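# Bend the rod into a standing arch in two sockets

## Task

Shape the rod into an arch that stands upright, its two ends seated in the board's two sockets, one end per socket.

## Robot and tools

ROBOT. Two six-joint arms, left_arm and right_arm, each ending in a two-finger parallel gripper with a wrist camera. The fingers point along the gripper's +z axis and separate along its y axis. end_effector_position is the spot between the finger pads, roughly 1 cm short of the fingertips. A camera stand sits on the floor behind the arms.

FRAMES. Scene frame: origin at table-top height, halfway between the two nominal bases; +x reaches out over the table, +z is up, and left_arm is on the +y side (arm names do not match image left/right). Calibrated bases in the scene frame: left_arm at (+0.002, +0.358, 0) m, quat_wxyz (+1.000, 0, 0, +0.001); right_arm at (-0.043, -0.293, 0) m, quat_wxyz (+1.000, 0, 0, -0.008), so both are nearly aligned with the scene axes. Every hand pose, target, velocity and wrist-camera pose of an arm is given in that arm's own base frame; fixed cameras and the table use the scene frame. Reported hand positions and orientations can be off by a few centimetres, more when the arm is stretched.

execute_actions(actions, cameras). actions is a list of actions run in turn. One action is a table of up to 15 rows; each row is one control step of 1/30 s, and a table with fewer rows repeats its final row to fill 15 steps. Each row is a single list of 14 numbers in [-1, 1] covering both arms: dx, dy, dz, rx, ry, rz, opening for left_arm, then the same seven for right_arm. The six pose numbers are an offset, not a pose: they are measured along that arm's base axes from its Hand target as it stood when the action began, and every row counts from that same start, not from the row before. Scale: 1.0 equals 0.6 m of travel or 180 degrees; rx, ry, rz form one rotation vector, turning about the Hand target's position. A translation longer than 1.0 is shortened along its line. opening is absolute: +1 fully open (0.094 m), -1 closed. Sending all six pose numbers as 0 re-asks for the current Hand target; a 0 opening is a real command, so repeat the present opening to leave a gripper alone. cameras lists camera names, ["all"] or []; images come only when asked or when actions is empty.

move(target, speed, blend, opening_speed, grip_force, blocking, cameras). target is one 14-number row laid out as above, or a list of up to 15 such rows; every row is an offset from the Hand targets at the start of the move, not from the previous row. The grippers follow straight lines, turning the shorter way, all finishing together, within a 10 s cap. speed: top path speed in m/s, 0.002 to 2.9, default 0.25 (turning capped at twice that in rad/s); one value or one per target. blend: corner rounding radius in m for a list, 0 means stop at each point. opening_speed: rate of the opening command per second on the -1..1 scale, at least 0.2; use it to close gently. grip_force: per-pad force limit in newtons, 10 to 50, one value or one per arm; it persists, and low values close slowly. blocking=false returns early while the move keeps running. Paths do not avoid obstacles or the other arm; faster moves lag and overshoot more. Steer around an arm's own base rather than close past it.

wait(seconds 0 to 10) lets time pass holding commands. stop brakes a running move. zoom_image(camera, region [x0, y0, x1, y1] in image pixels, at most 504 by 504) magnifies the newest image of cam_head_left, cam_head_right, cam_low, cam_left_wrist or cam_right_wrist (each 896x504). read_manual returns only licence text. finished_scene(scene) ends the current scene, given by its number; the arch must hold with the robot let go.

RESULTS. Each call returns per-arm end_effector_position (m) and end_effector_quat_wxyz in base frame, Hand target (the commanded pose after clipping; next offsets start from it), Tool commands, grip_measured (opening on the -1..1 scale, reading a little wide when empty and a little narrow when squeezing), Joint positions (last value is finger gap in m), Joint velocities (may say within noise), joint torques, and for action calls some per-step positions. move adds a move: line with an outcome such as done, off_target, moving, held or fault, plus limits=paced (pose clipped) or limits=held (steps withheld). done means within 10 mm and 2 degrees.

BEHAVIOUR. Commanded orientation is clipped to 40 degrees from the measured one each step. Friction and gravity can leave the gripper short, low or tilted; small moves may go nowhere or sideways. Check pose after each move and correct tilt; if it stays short, send the missing distance as a new offset. A blocked arm keeps pressing until you command its target back past the gripper.

AVOID. Dropping parts, releasing a moving part, fast impacts, hard pushes on fixed or heavy things, any contact between the two arms or grippers (including one gripper closing on the other's fingers), strain on wrist camera cables, and anything leaving the table. Loose objects may occasionally get nudged. Holding loads or straining against unreachable poses heats motors: MOTOR HOT appears near 75 °C, at 90 °C an OVER-TEMPERATURE FAULT folds that arm away for good, and at 100 °C it goes limp.

Each tool is called after "Request:" as name(argument=value, ...) on one line, values as JSON.

## Session

Request:
execute_actions(actions=[])

Scene clock: 0.00 s.
left_arm: end_effector_position=(+0.3964, -0.0146, +0.1164) grip_measured=+1.000 end_effector_quat_wxyz=(+0.636, +0.021, +0.770, +0.046) | right_arm: end_effector_position=(+0.3646, -0.0173, +0.0960) grip_measured=+1.000 end_effector_quat_wxyz=(+0.626, +0.032, +0.779, -0.035)
Joint positions: left_arm=[-0.098 1.575 0.319 1.065 -0.141 0.072 0.094] | right_arm=[-0.005 1.555 0.184 1.154 0.089 0.005 0.094]
Joint velocities: within noise
Joint torques (N m): no reading
Heat: left arm: 31 °C; right arm: 31 °C.
Hand target: left_arm +0.3986, -0.0147, +0.1227; +0.642, +0.020, +0.765, +0.046 | right_arm +0.3664, -0.0172, +0.0997; +0.630, +0.032, +0.775, -0.034
Tool commands: left_gripper/opening=+1.0 right_gripper/opening=+1.0

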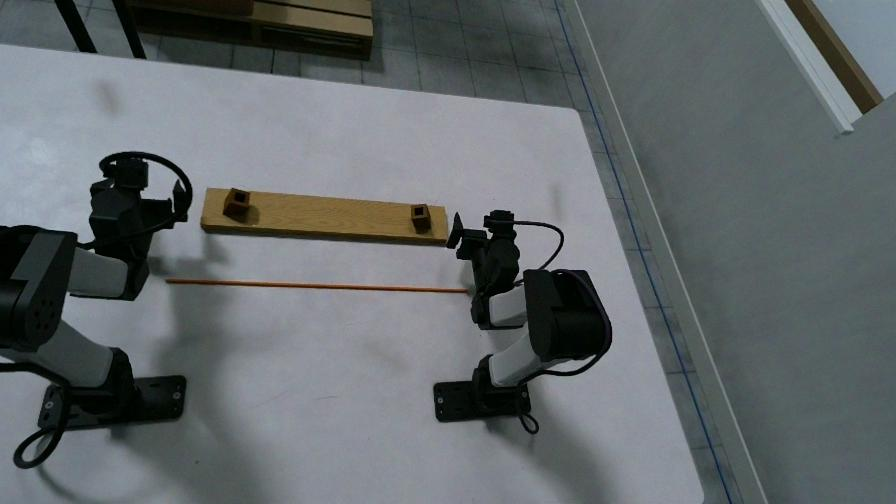

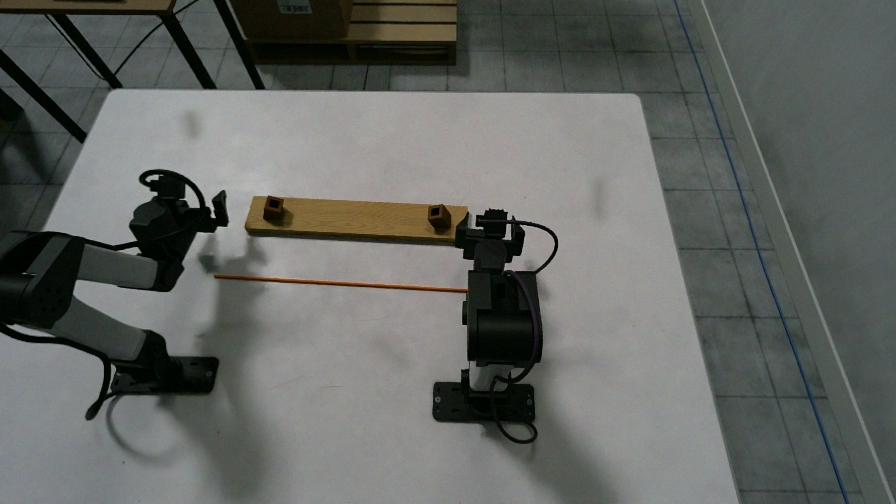

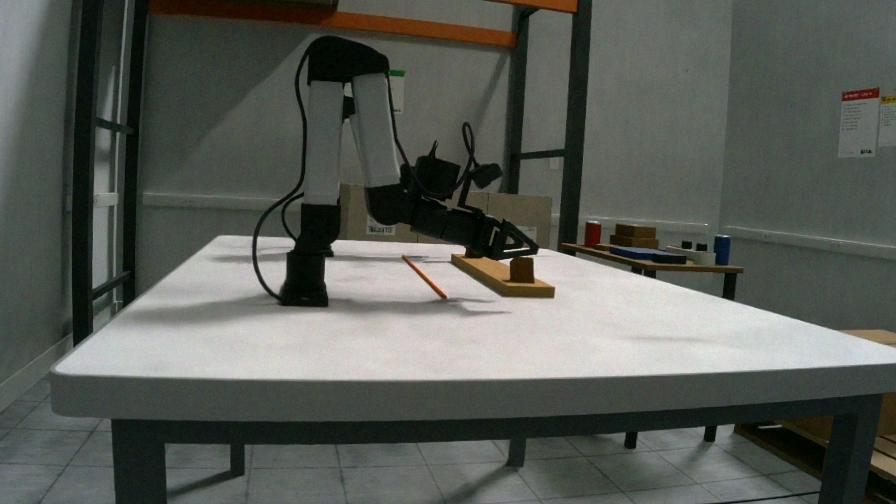

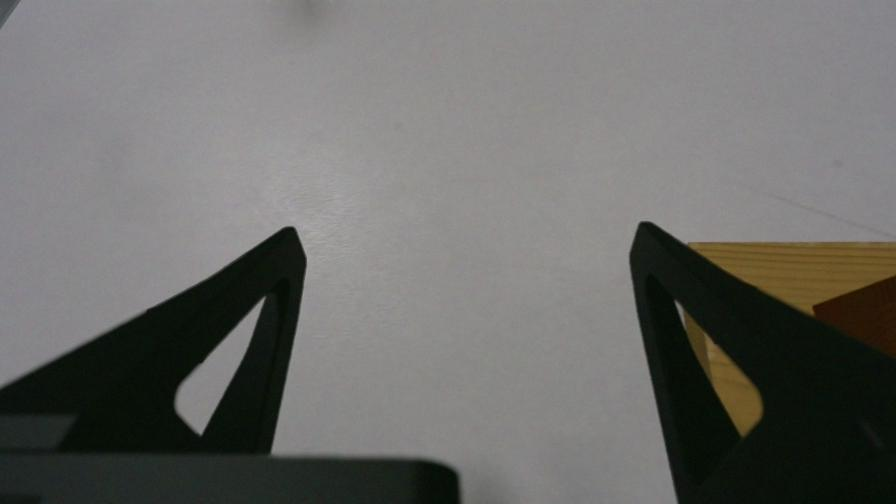

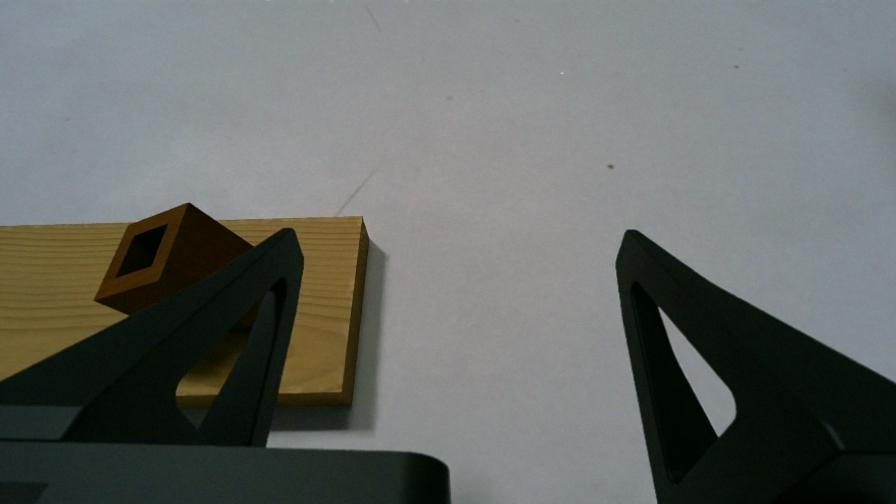

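Request:
zoom_image(camera="cam_head_left", region=[190, 170, 330, 250])

Request:
zoom_image(camera="cam_head_left", region=[380, 180, 520, 300])

Request:
zoom_image(camera="cam_low", region=[390, 230, 580, 330])

Request:
zoom_image(camera="cam_head_right", region=[200, 180, 480, 320])

Request:
zoom_image(camera="cam_right_wrist", region=[50, 180, 390, 440])

Scaled by 3.600 from the camera's 896x504 image, which has a finer 1280x720 frame.

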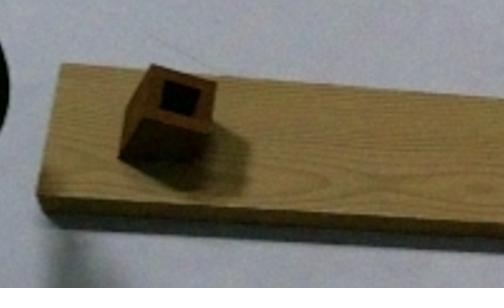

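Scaled by 3.600 from the camera's 896x504 image, which has a finer 1280x720 frame.

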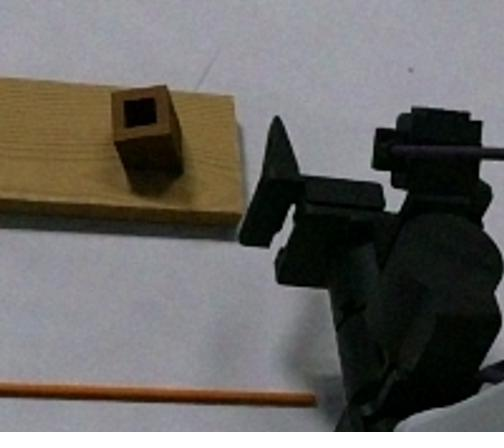

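Scaled by 2.653 from the camera's 896x504 image, which has a finer 1280x720 frame.

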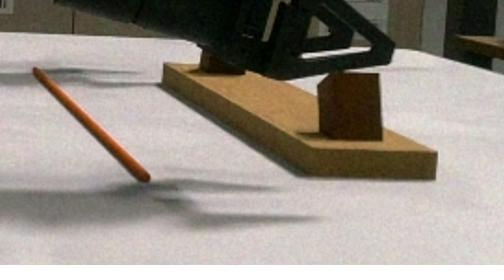

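Scaled by 1.800 from the camera's 896x504 image, which has a finer 1280x720 frame.

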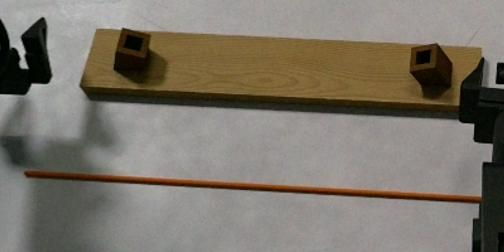

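Scaled by 1.482 from the camera's 896x504 image, which has a finer 1280x720 frame.

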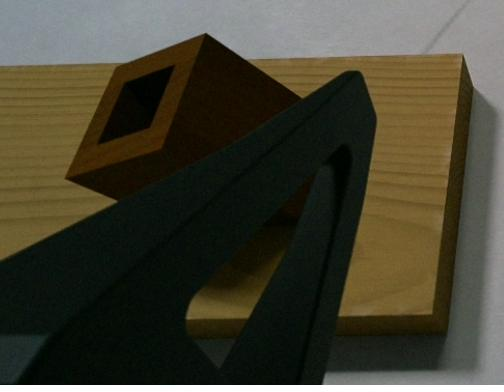

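Request:
move(target=[[0,0,0.167,0,0,0,1,0,0,0.167,0,0,0,1],[-0.264,-0.107,0.129,0.3169,0.3658,-0.3962,1,-0.194,0.125,0.167,-0.3209,0.3575,0.4345,1]], blend=[0.05,0], cameras=["all"])

Scene clock: 48.93 s.
left_arm: end_effector_position=(+0.2517, -0.0826, +0.1975) grip_measured=+1.000 end_effector_quat_wxyz=(+0.040, +0.699, +0.714, +0.014) | right_arm: end_effector_position=(+0.2480, +0.0592, +0.1963) grip_measured=+1.000 end_effector_quat_wxyz=(-0.018, +0.702, -0.712, +0.002)
Joint positions: left_arm=[-0.31 1.5 1.532 -1.52 0.011 1.238 0.094] | right_arm=[0.223 1.509 1.539 -1.568 -0.016 -1.334 0.094]
Joint torques (N m): left_arm=[-0.65 -6.22 7.72 -0.06 0.05 0.2] | right_arm=[0.01 -3.36 6.57 0.16 0.02 -0.06]
Heat: left arm: 37 °C; right arm: 35 °C.
Hand target: left_arm +0.2401, -0.0789, +0.2001; +0.000, +0.707, +0.707, -0.001 | right_arm +0.2499, +0.0578, +0.2000; +0.000, +0.707, -0.707, +0.000
Off the commanded pose: left_arm 0.012 m, 5 deg | right_arm 0.004 m, 2 deg.
joint sent to its limit (left arm) — joint 4 (wrist pitch), lower limit. The joint targets still meet the commanded pose.
joint sent to its limit (right arm) — joint 4 (wrist pitch), lower limit. The joint targets still meet the commanded pose.
move: off_target (left_arm)
camera_calibration:
cam_left_wrist: T_world_to_cam=[[-0.994201, 0.034398, -0.101885, 0.276614], [-0.0442439, 0.732702, 0.679109, -0.058547], [0.0980112, 0.679679, -0.726932, 0.306089], [0, 0, 0, 1]] pos_world=[0.242419, -0.17466, 0.290448]
cam_right_wrist: T_world_to_cam=[[0.999746, -0.0211963, -0.00763251, -0.243927], [-0.0101359, -0.725763, 0.687871, -0.0872303], [-0.0201197, -0.687619, -0.725793, 0.317113], [0, 0, 0, 1]] pos_world=[0.249361, 0.149574, 0.2883]

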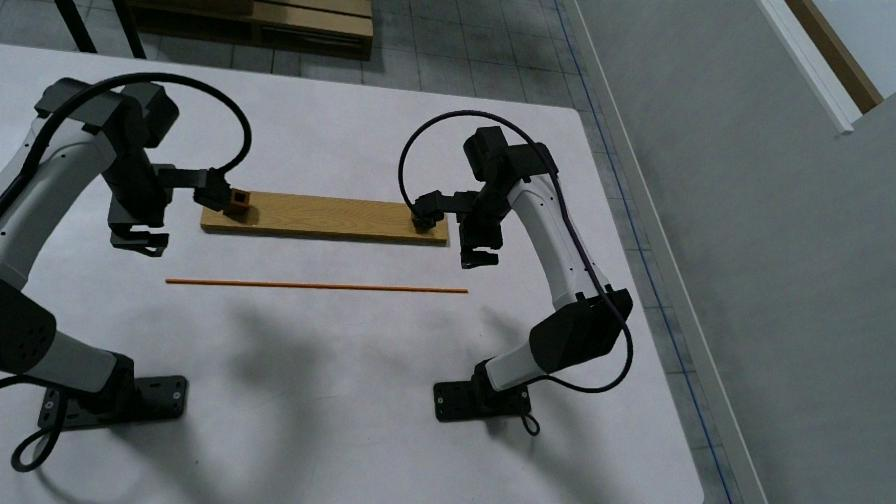

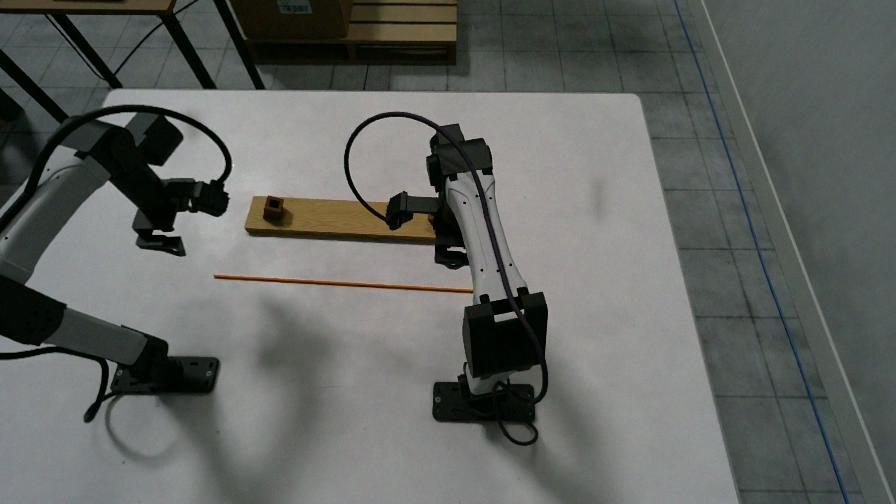

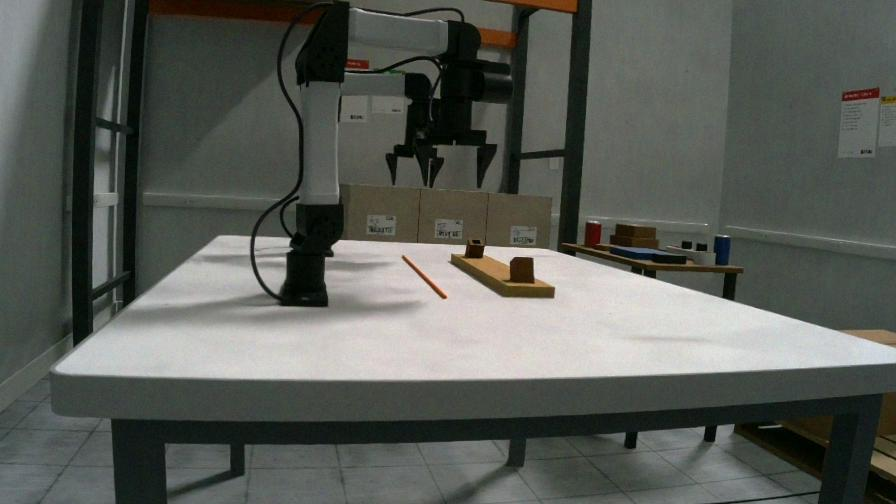

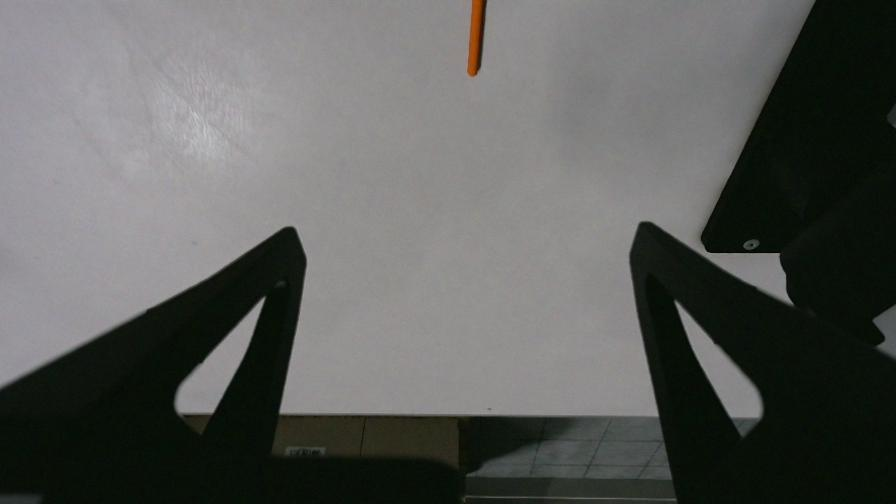

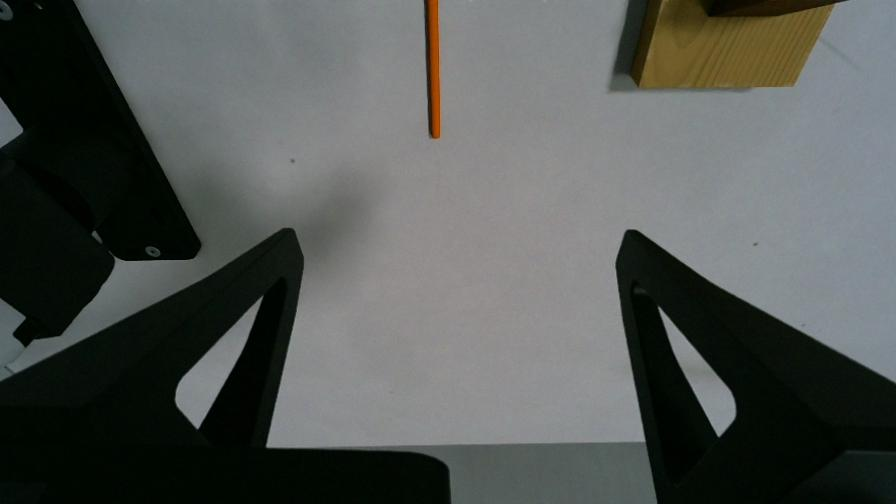

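Request:
move(target=[0.029,-0.061,-0.233,0,-0.0833,-0.026,0.3,-0.025,-0.015,-0.233,0,-0.0833,0,0.3], cameras=["all"])

Scene clock: 60.37 s.
left_arm: end_effector_position=(+0.2601, -0.1163, +0.0616) grip_measured=+0.302 end_effector_quat_wxyz=(+0.093, +0.731, +0.670, +0.089) | right_arm: end_effector_position=(+0.2337, +0.0497, +0.0598) grip_measured=+0.303 end_effector_quat_wxyz=(-0.089, +0.703, -0.701, +0.083)
Joint positions: left_arm=[-0.484 1.438 0.902 -0.798 -0.103 1.186 0.061] | right_arm=[0.246 1.247 0.754 -0.839 0.05 -1.332 0.061]
Joint torques (N m): left_arm=[-0.62 -7.17 5.56 1.08 -0.02 -0.06] | right_arm=[0.09 -3.48 4.46 0.87 0.06 0.08]
Heat: left arm: 36 °C; right arm: 34 °C.
Hand target: left_arm +0.2576, -0.1155, +0.0603; +0.092, +0.729, +0.672, +0.092 | right_arm +0.2349, +0.0487, +0.0601; -0.092, +0.701, -0.701, +0.093
Off the commanded pose: left_arm 0.003 m, 0 deg | right_arm 0.002 m, 1 deg.
move: done
camera_calibration:
cam_left_wrist: T_world_to_cam=[[-0.949789, 0.141993, -0.278818, 0.284143], [-0.0963507, 0.71507, 0.692381, 0.0695454], [0.297688, 0.68448, -0.665484, 0.174243], [0, 0, 0, 1]] pos_world=[0.224707, -0.209342, 0.147028]
cam_right_wrist: T_world_to_cam=[[0.978387, -0.00737625, 0.206652, -0.239417], [-0.149479, -0.715763, 0.682158, 0.0320931], [0.142882, -0.698304, -0.701396, 0.172189], [0, 0, 0, 1]] pos_world=[0.214437, 0.141446, 0.148356]

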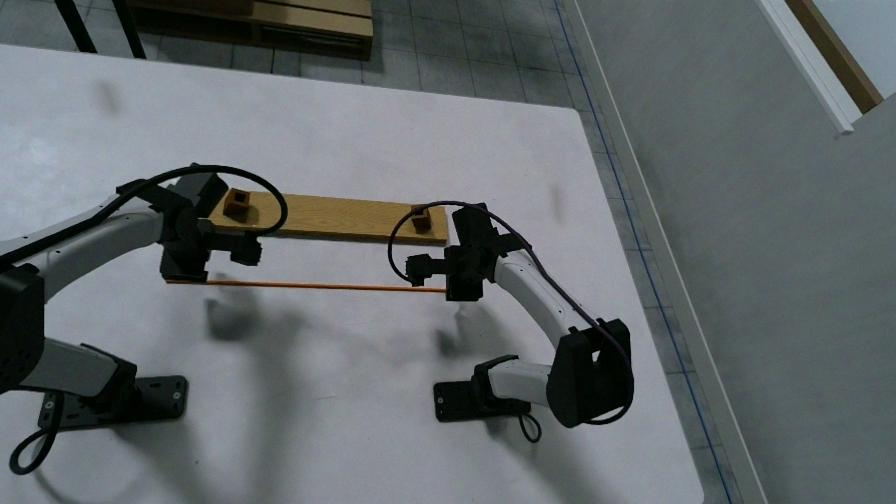

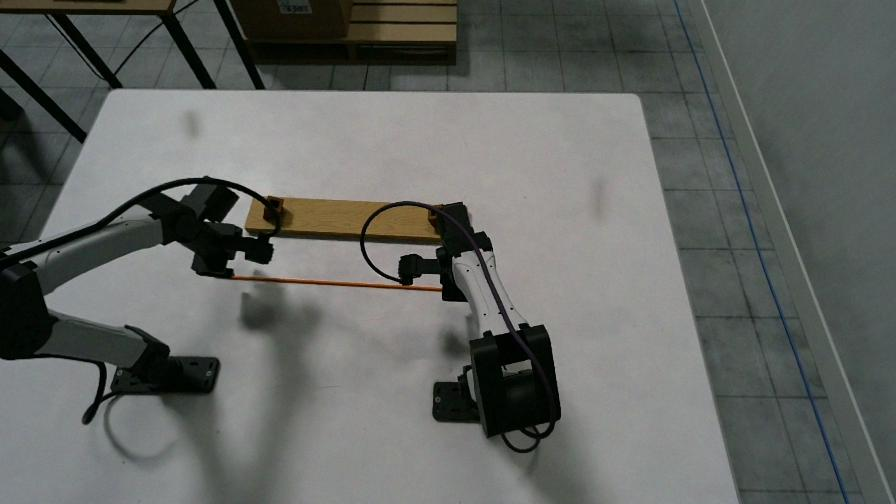

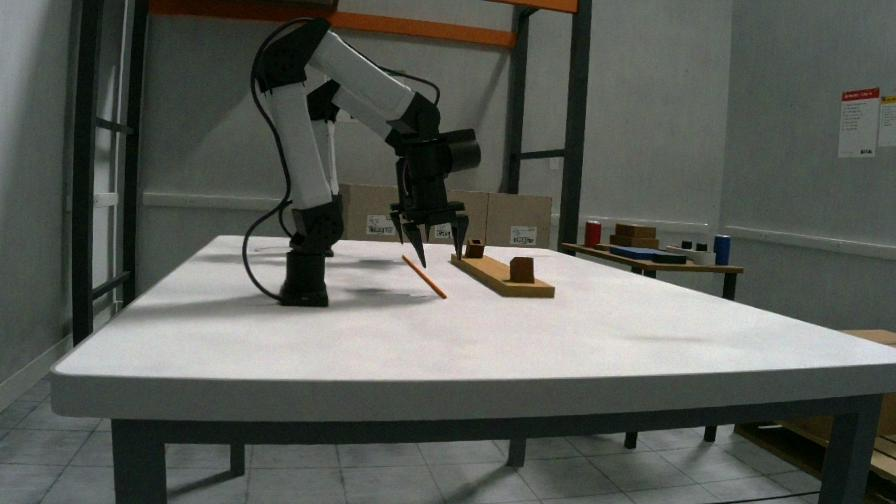

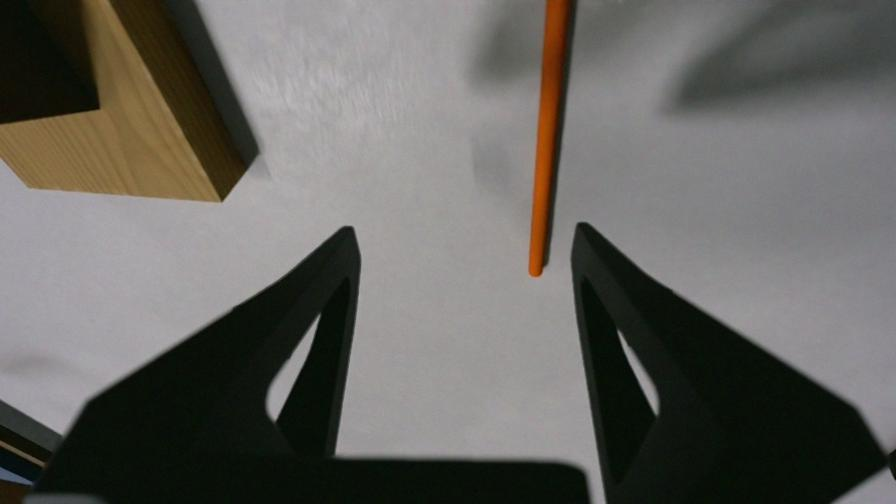

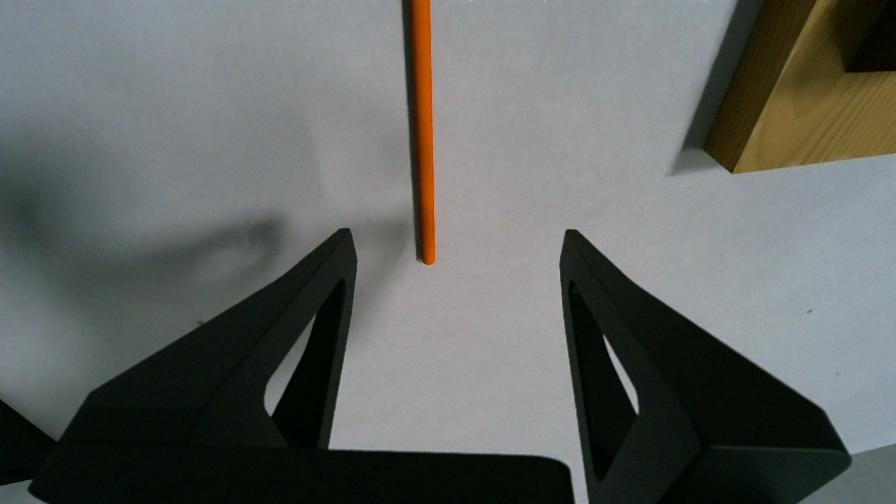

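Request:
move(target=[-0.0223,0,-0.05,0,0,0,0.0,0.0035,0.0067,-0.05,0,0,-0.006,0.0], cameras=["all"], speed=0.1)

Scene clock: 65.07 s.
left_arm: end_effector_position=(+0.2452, -0.1152, +0.0300) grip_measured=+0.002 end_effector_quat_wxyz=(+0.090, +0.731, +0.671, +0.088) | right_arm: end_effector_position=(+0.2370, +0.0538, +0.0342) grip_measured=+0.003 end_effector_quat_wxyz=(-0.097, +0.695, -0.707, +0.089)
Joint positions: left_arm=[-0.51 1.438 0.77 -0.675 -0.11 1.159 0.047] | right_arm=[0.267 1.284 0.667 -0.696 0.061 -1.296 0.047]
Joint torques (N m): left_arm=[-0.77 -6.91 5.71 1.07 -0.02 -0.06] | right_arm=[0.14 -1.8 4.46 0.91 0.07 0.09]
Heat: left arm: 36 °C; right arm: 34 °C.
Hand target: left_arm +0.2441, -0.1155, +0.0303; +0.092, +0.729, +0.672, +0.092 | right_arm +0.2370, +0.0527, +0.0302; -0.092, +0.694, -0.708, +0.094
Off the commanded pose: left_arm 0.001 m, 1 deg | right_arm 0.004 m, 1 deg.
move: done
camera_calibration:
cam_left_wrist: T_world_to_cam=[[-0.951341, 0.142282, -0.273323, 0.261337], [-0.0932354, 0.712519, 0.695431, 0.0880766], [0.293695, 0.687075, -0.664583, 0.158067], [0, 0, 0, 1]] pos_world=[0.210409, -0.208543, 0.115227]
cam_right_wrist: T_world_to_cam=[[0.973755, -0.025281, 0.226191, -0.235905], [-0.175635, -0.715535, 0.676137, 0.0593028], [0.144754, -0.698119, -0.701196, 0.156123], [0, 0, 0, 1]] pos_world=[0.21753, 0.145462, 0.122736]

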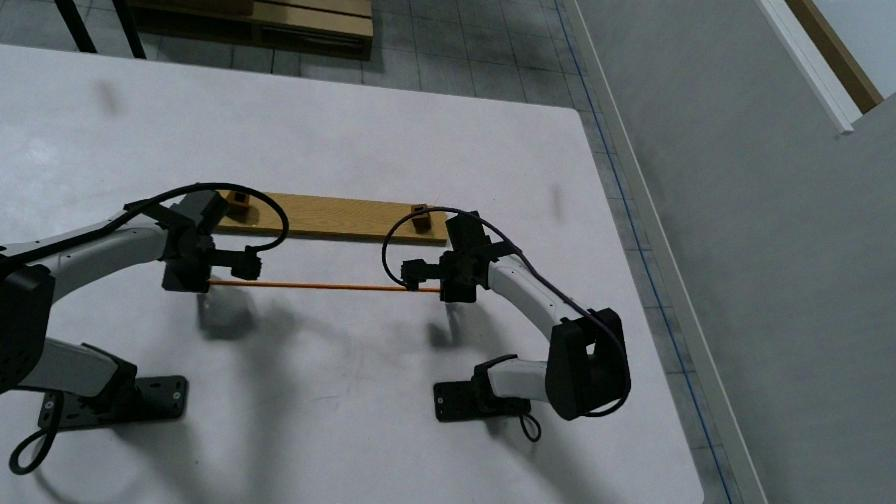

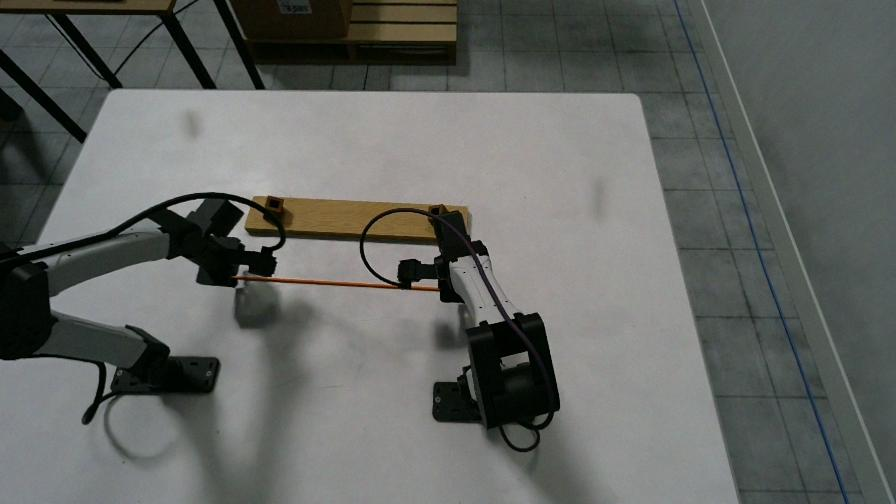

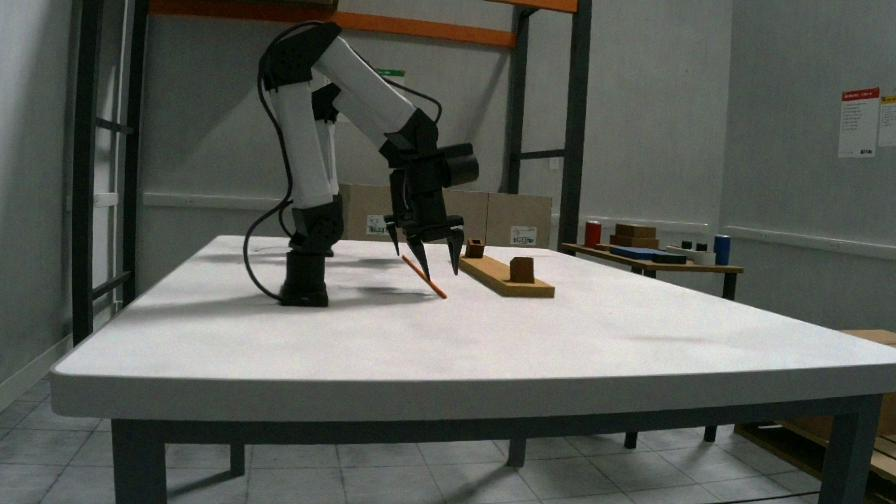

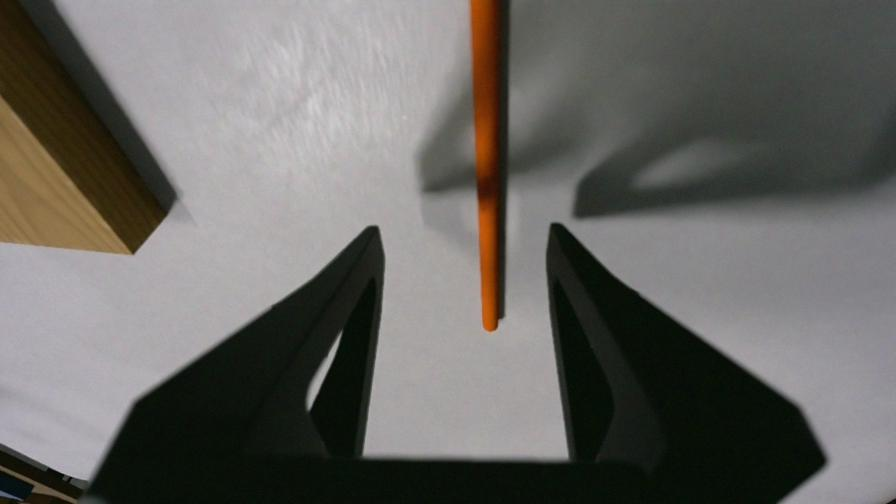

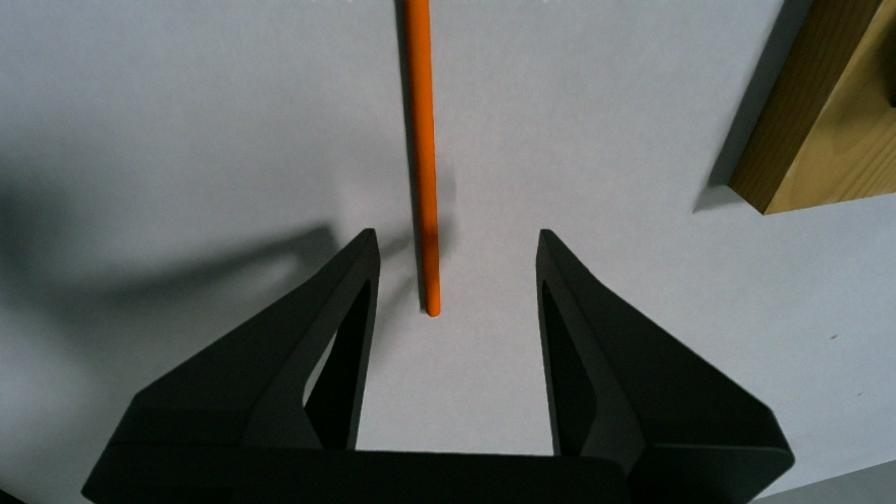

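Request:
move(target=[0,0,-0.027,0,0,0,-0.3,-0.002,0,-0.03,0,0,-0.0,-0.3], cameras=["cam_low","cam_left_wrist","cam_right_wrist"], speed=0.05)

Scene clock: 69.47 s.
left_arm: end_effector_position=(+0.2449, -0.1149, +0.0194) grip_measured=-0.298 end_effector_quat_wxyz=(+0.094, +0.730, +0.671, +0.090) | right_arm: end_effector_position=(+0.2364, +0.0536, +0.0163) grip_measured=-0.297 end_effector_quat_wxyz=(-0.097, +0.695, -0.707, +0.090)
Joint positions: left_arm=[-0.51 1.449 0.73 -0.615 -0.111 1.159 0.033] | right_arm=[0.267 1.317 0.611 -0.608 0.061 -1.294 0.033]
Joint torques (N m): left_arm=[-0.77 -4.74 5.29 1.29 -0.02 -0.06] | right_arm=[0.28 -1.88 4.27 0.92 0.06 0.1]
Heat: left arm: 36 °C; right arm: 33 °C.
Hand target: left_arm +0.2442, -0.1155, +0.0141; +0.092, +0.729, +0.672, +0.092 | right_arm +0.2359, +0.0528, +0.0122; -0.092, +0.694, -0.708, +0.094
Off the commanded pose: left_arm 0.005 m, 0 deg | right_arm 0.004 m, 1 deg.
move: done
camera_calibration:
cam_left_wrist: T_world_to_cam=[[-0.949138, 0.140341, -0.281854, 0.257459], [-0.0996663, 0.715225, 0.691751, 0.0971546], [0.298671, 0.684658, -0.66486, 0.149453], [0, 0, 0, 1]] pos_world=[0.20941, -0.207944, 0.104725]
cam_right_wrist: T_world_to_cam=[[0.973623, -0.0268531, 0.226577, -0.231156], [-0.177031, -0.715382, 0.675935, 0.0714777], [0.143938, -0.698217, -0.701267, 0.143704], [0, 0, 0, 1]] pos_world=[0.217028, 0.145263, 0.104835]
Images, in order (width x height): cam_low 896x504, cam_left_wrist 896x504, cam_right_wrist 896x504.

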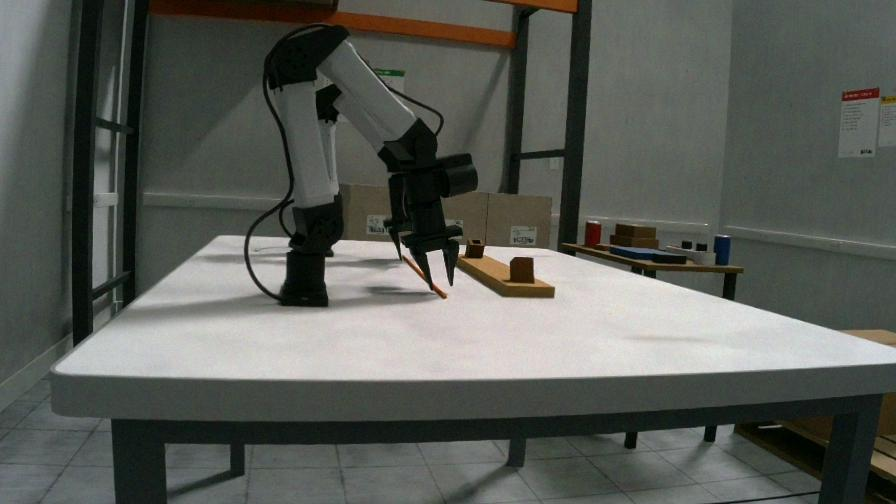

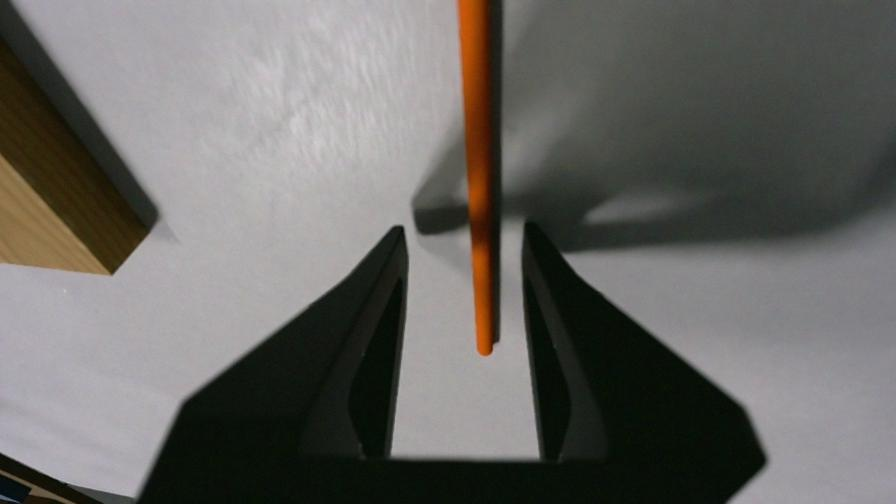

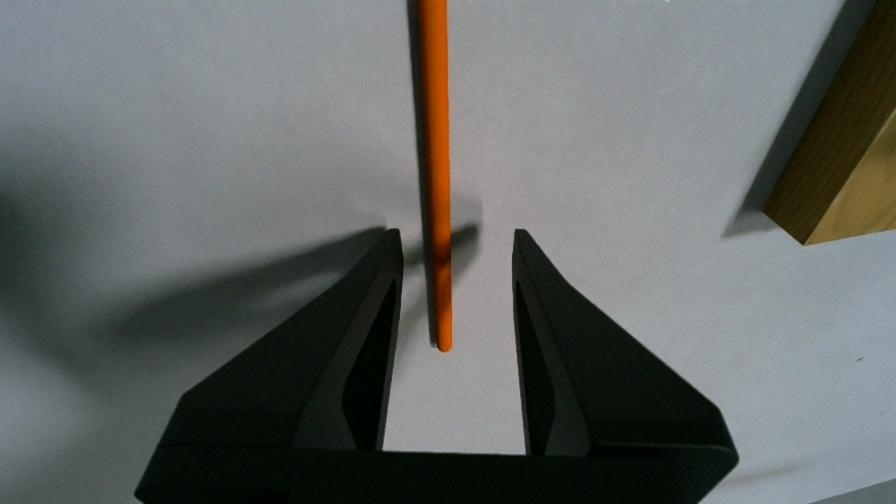

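Request:
move(target=[0,0,-0.012,0,0,0,-0.3,-0.003,0,-0.009,0,0,-0.0,-0.3], cameras=["cam_low","cam_left_wrist","cam_right_wrist"], speed=0.03)

Scene clock: 71.93 s.
left_arm: end_effector_position=(+0.2449, -0.1149, +0.0191) grip_measured=-0.298 end_effector_quat_wxyz=(+0.095, +0.730, +0.671, +0.090) | right_arm: end_effector_position=(+0.2344, +0.0539, +0.0117) grip_measured=-0.297 end_effector_quat_wxyz=(-0.097, +0.696, -0.706, +0.089)
Joint positions: left_arm=[-0.51 1.449 0.729 -0.613 -0.111 1.159 0.033] | right_arm=[0.271 1.32 0.593 -0.587 0.062 -1.292 0.033]
Joint torques (N m): left_arm=[-0.77 -3.34 3.86 1.62 -0.03 -0.05] | right_arm=[0.13 -1.65 4.07 0.95 0.05 0.09]
Heat: left arm: 36 °C; right arm: 33 °C.
Hand target: left_arm +0.2442, -0.1156, +0.0069; +0.092, +0.729, +0.672, +0.092 | right_arm +0.2340, +0.0528, +0.0068; -0.092, +0.694, -0.707, +0.094
Off the commanded pose: left_arm 0.012 m, 0 deg | right_arm 0.005 m, 1 deg.
move: off_target (left_arm)
camera_calibration:
cam_left_wrist: T_world_to_cam=[[-0.948966, 0.140258, -0.282475, 0.257277], [-0.100092, 0.715422, 0.691487, 0.0974382], [0.299075, 0.68447, -0.664872, 0.149093], [0, 0, 0, 1]] pos_world=[0.20931, -0.207844, 0.104425]
cam_right_wrist: T_world_to_cam=[[0.973721, -0.0246308, 0.22641, -0.228273], [-0.175336, -0.715522, 0.676229, 0.0741054], [0.145345, -0.698156, -0.701037, 0.140599], [0, 0, 0, 1]] pos_world=[0.214832, 0.145561, 0.100136]
Images, in order (width x height): cam_low 896x504, cam_left_wrist 896x504, cam_right_wrist 896x504.

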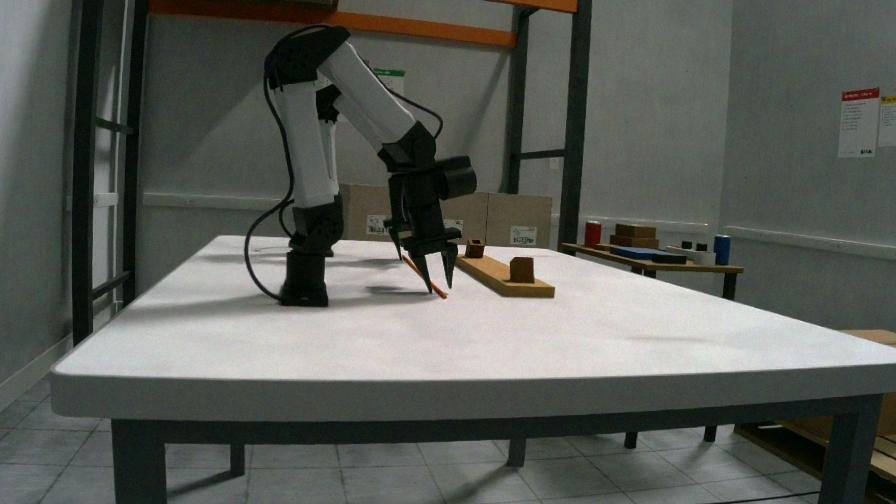

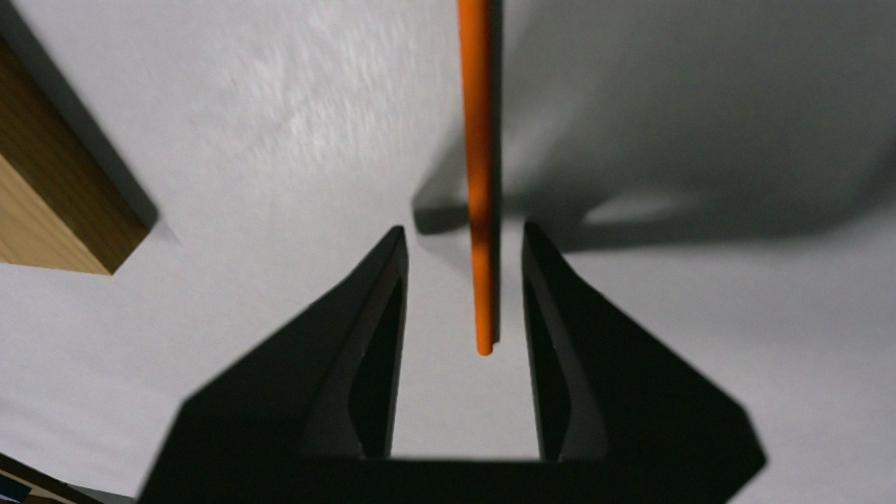

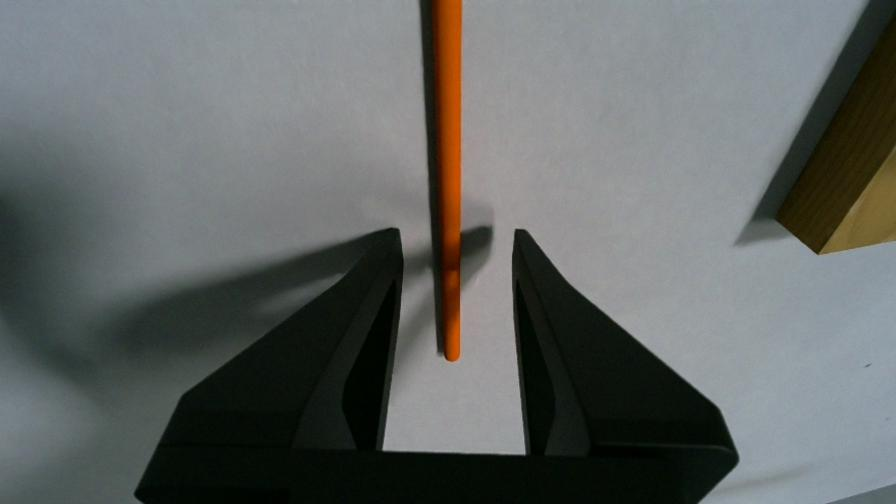

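Request:
move(target=[0,0,0.02,0,0,0,-0.62,0,0,0.008,0,0,-0.0,-0.62], speed=0.03)

Request:
move(target=[0,0,-0.018,0,0,0,-0.62,0,0,-0.01,0,0,-0.0,-0.62], cameras=["cam_low","cam_left_wrist","cam_right_wrist"], speed=0.03)

Scene clock: 74.57 s.
left_arm: end_effector_position=(+0.2448, -0.1147, +0.0181) grip_measured=-0.618 end_effector_quat_wxyz=(+0.095, +0.730, +0.671, +0.090) | right_arm: end_effector_position=(+0.2345, +0.0539, +0.0117) grip_measured=-0.617 end_effector_quat_wxyz=(-0.097, +0.695, -0.706, +0.090)
Joint positions: left_arm=[-0.51 1.45 0.725 -0.608 -0.112 1.159 0.018] | right_arm=[0.271 1.32 0.593 -0.587 0.062 -1.292 0.018]
Joint torques (N m): left_arm=[-0.77 -5.83 6.69 0.95 -0.02 -0.06] | right_arm=[0.13 -2.54 5.11 0.69 0.06 0.1]
Heat: left arm: 35 °C; right arm: 34 °C.
Hand target: left_arm +0.2443, -0.1156, +0.0190; +0.093, +0.729, +0.672, +0.092 | right_arm +0.2340, +0.0528, +0.0116; -0.092, +0.694, -0.708, +0.093
Off the commanded pose: left_arm 0.001 m, 0 deg | right_arm 0.001 m, 1 deg.
move: done

Scene clock: 75.43 s.
left_arm: end_effector_position=(+0.2449, -0.1147, +0.0181) grip_measured=-0.618 end_effector_quat_wxyz=(+0.095, +0.730, +0.671, +0.090) | right_arm: end_effector_position=(+0.2362, +0.0544, +0.0111) grip_measured=-0.617 end_effector_quat_wxyz=(-0.099, +0.695, -0.706, +0.091)
Joint positions: left_arm=[-0.51 1.45 0.725 -0.607 -0.112 1.159 0.018] | right_arm=[0.271 1.325 0.593 -0.577 0.062 -1.292 0.018]
Joint torques (N m): left_arm=[-0.81 -3.69 4.41 1.51 -0.02 -0.06] | right_arm=[0.16 -1.87 3.81 0.89 0.06 0.1]
Heat: left arm: 35 °C; right arm: 33 °C.
Hand target: left_arm +0.2442, -0.1156, +0.0082; +0.093, +0.729, +0.672, +0.092 | right_arm +0.2340, +0.0528, +0.0055; -0.092, +0.694, -0.708, +0.093
Off the commanded pose: left_arm 0.010 m, 0 deg | right_arm 0.006 m, 1 deg.
move: done
camera_calibration:
cam_left_wrist: T_world_to_cam=[[-0.94869, 0.140133, -0.283461, 0.256999], [-0.100958, 0.715287, 0.6915, 0.0982115], [0.299658, 0.684637, -0.664438, 0.148226], [0, 0, 0, 1]] pos_world=[0.20931, -0.207744, 0.103423]
cam_right_wrist: T_world_to_cam=[[0.972611, -0.025375, 0.23105, -0.229751], [-0.178889, -0.71641, 0.674356, 0.0760163], [0.148415, -0.697218, -0.701327, 0.139604], [0, 0, 0, 1]] pos_world=[0.216337, 0.145964, 0.0997302]
Images, in order (width x height): cam_low 896x504, cam_left_wrist 896x504, cam_right_wrist 896x504.

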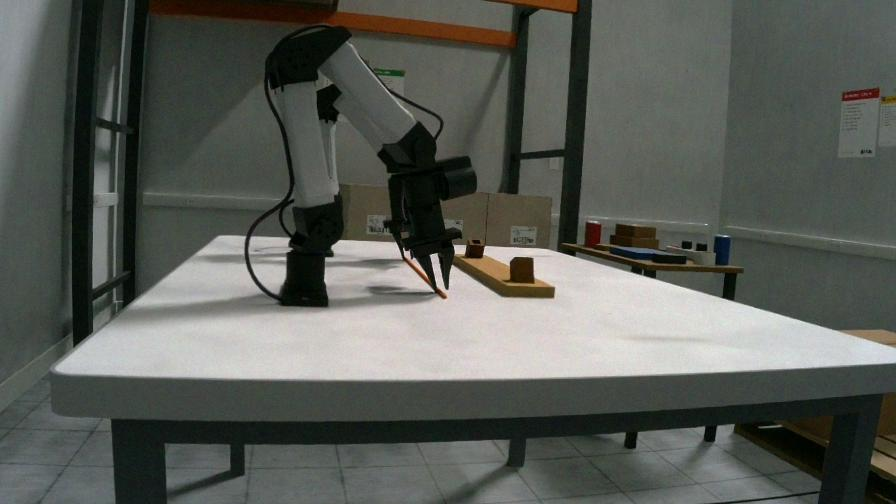

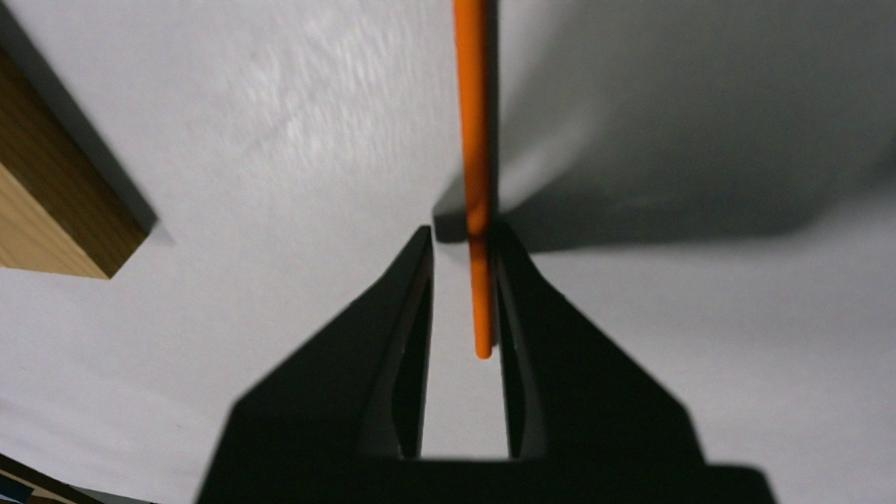

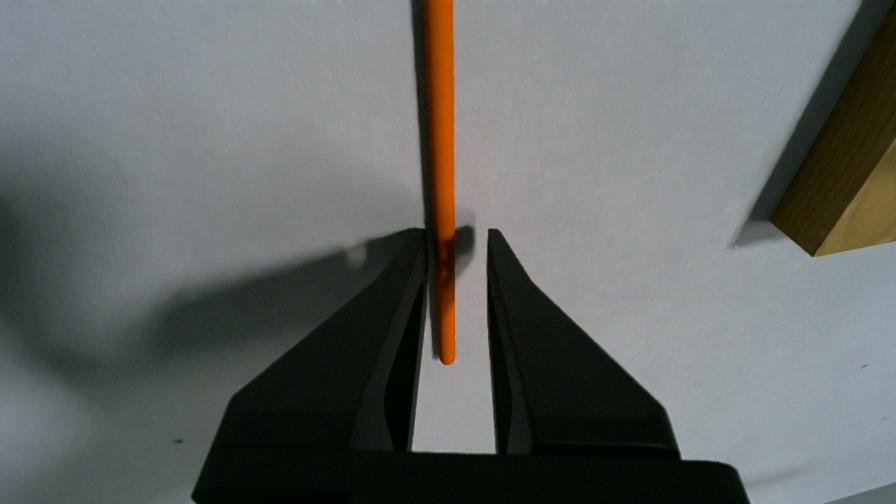

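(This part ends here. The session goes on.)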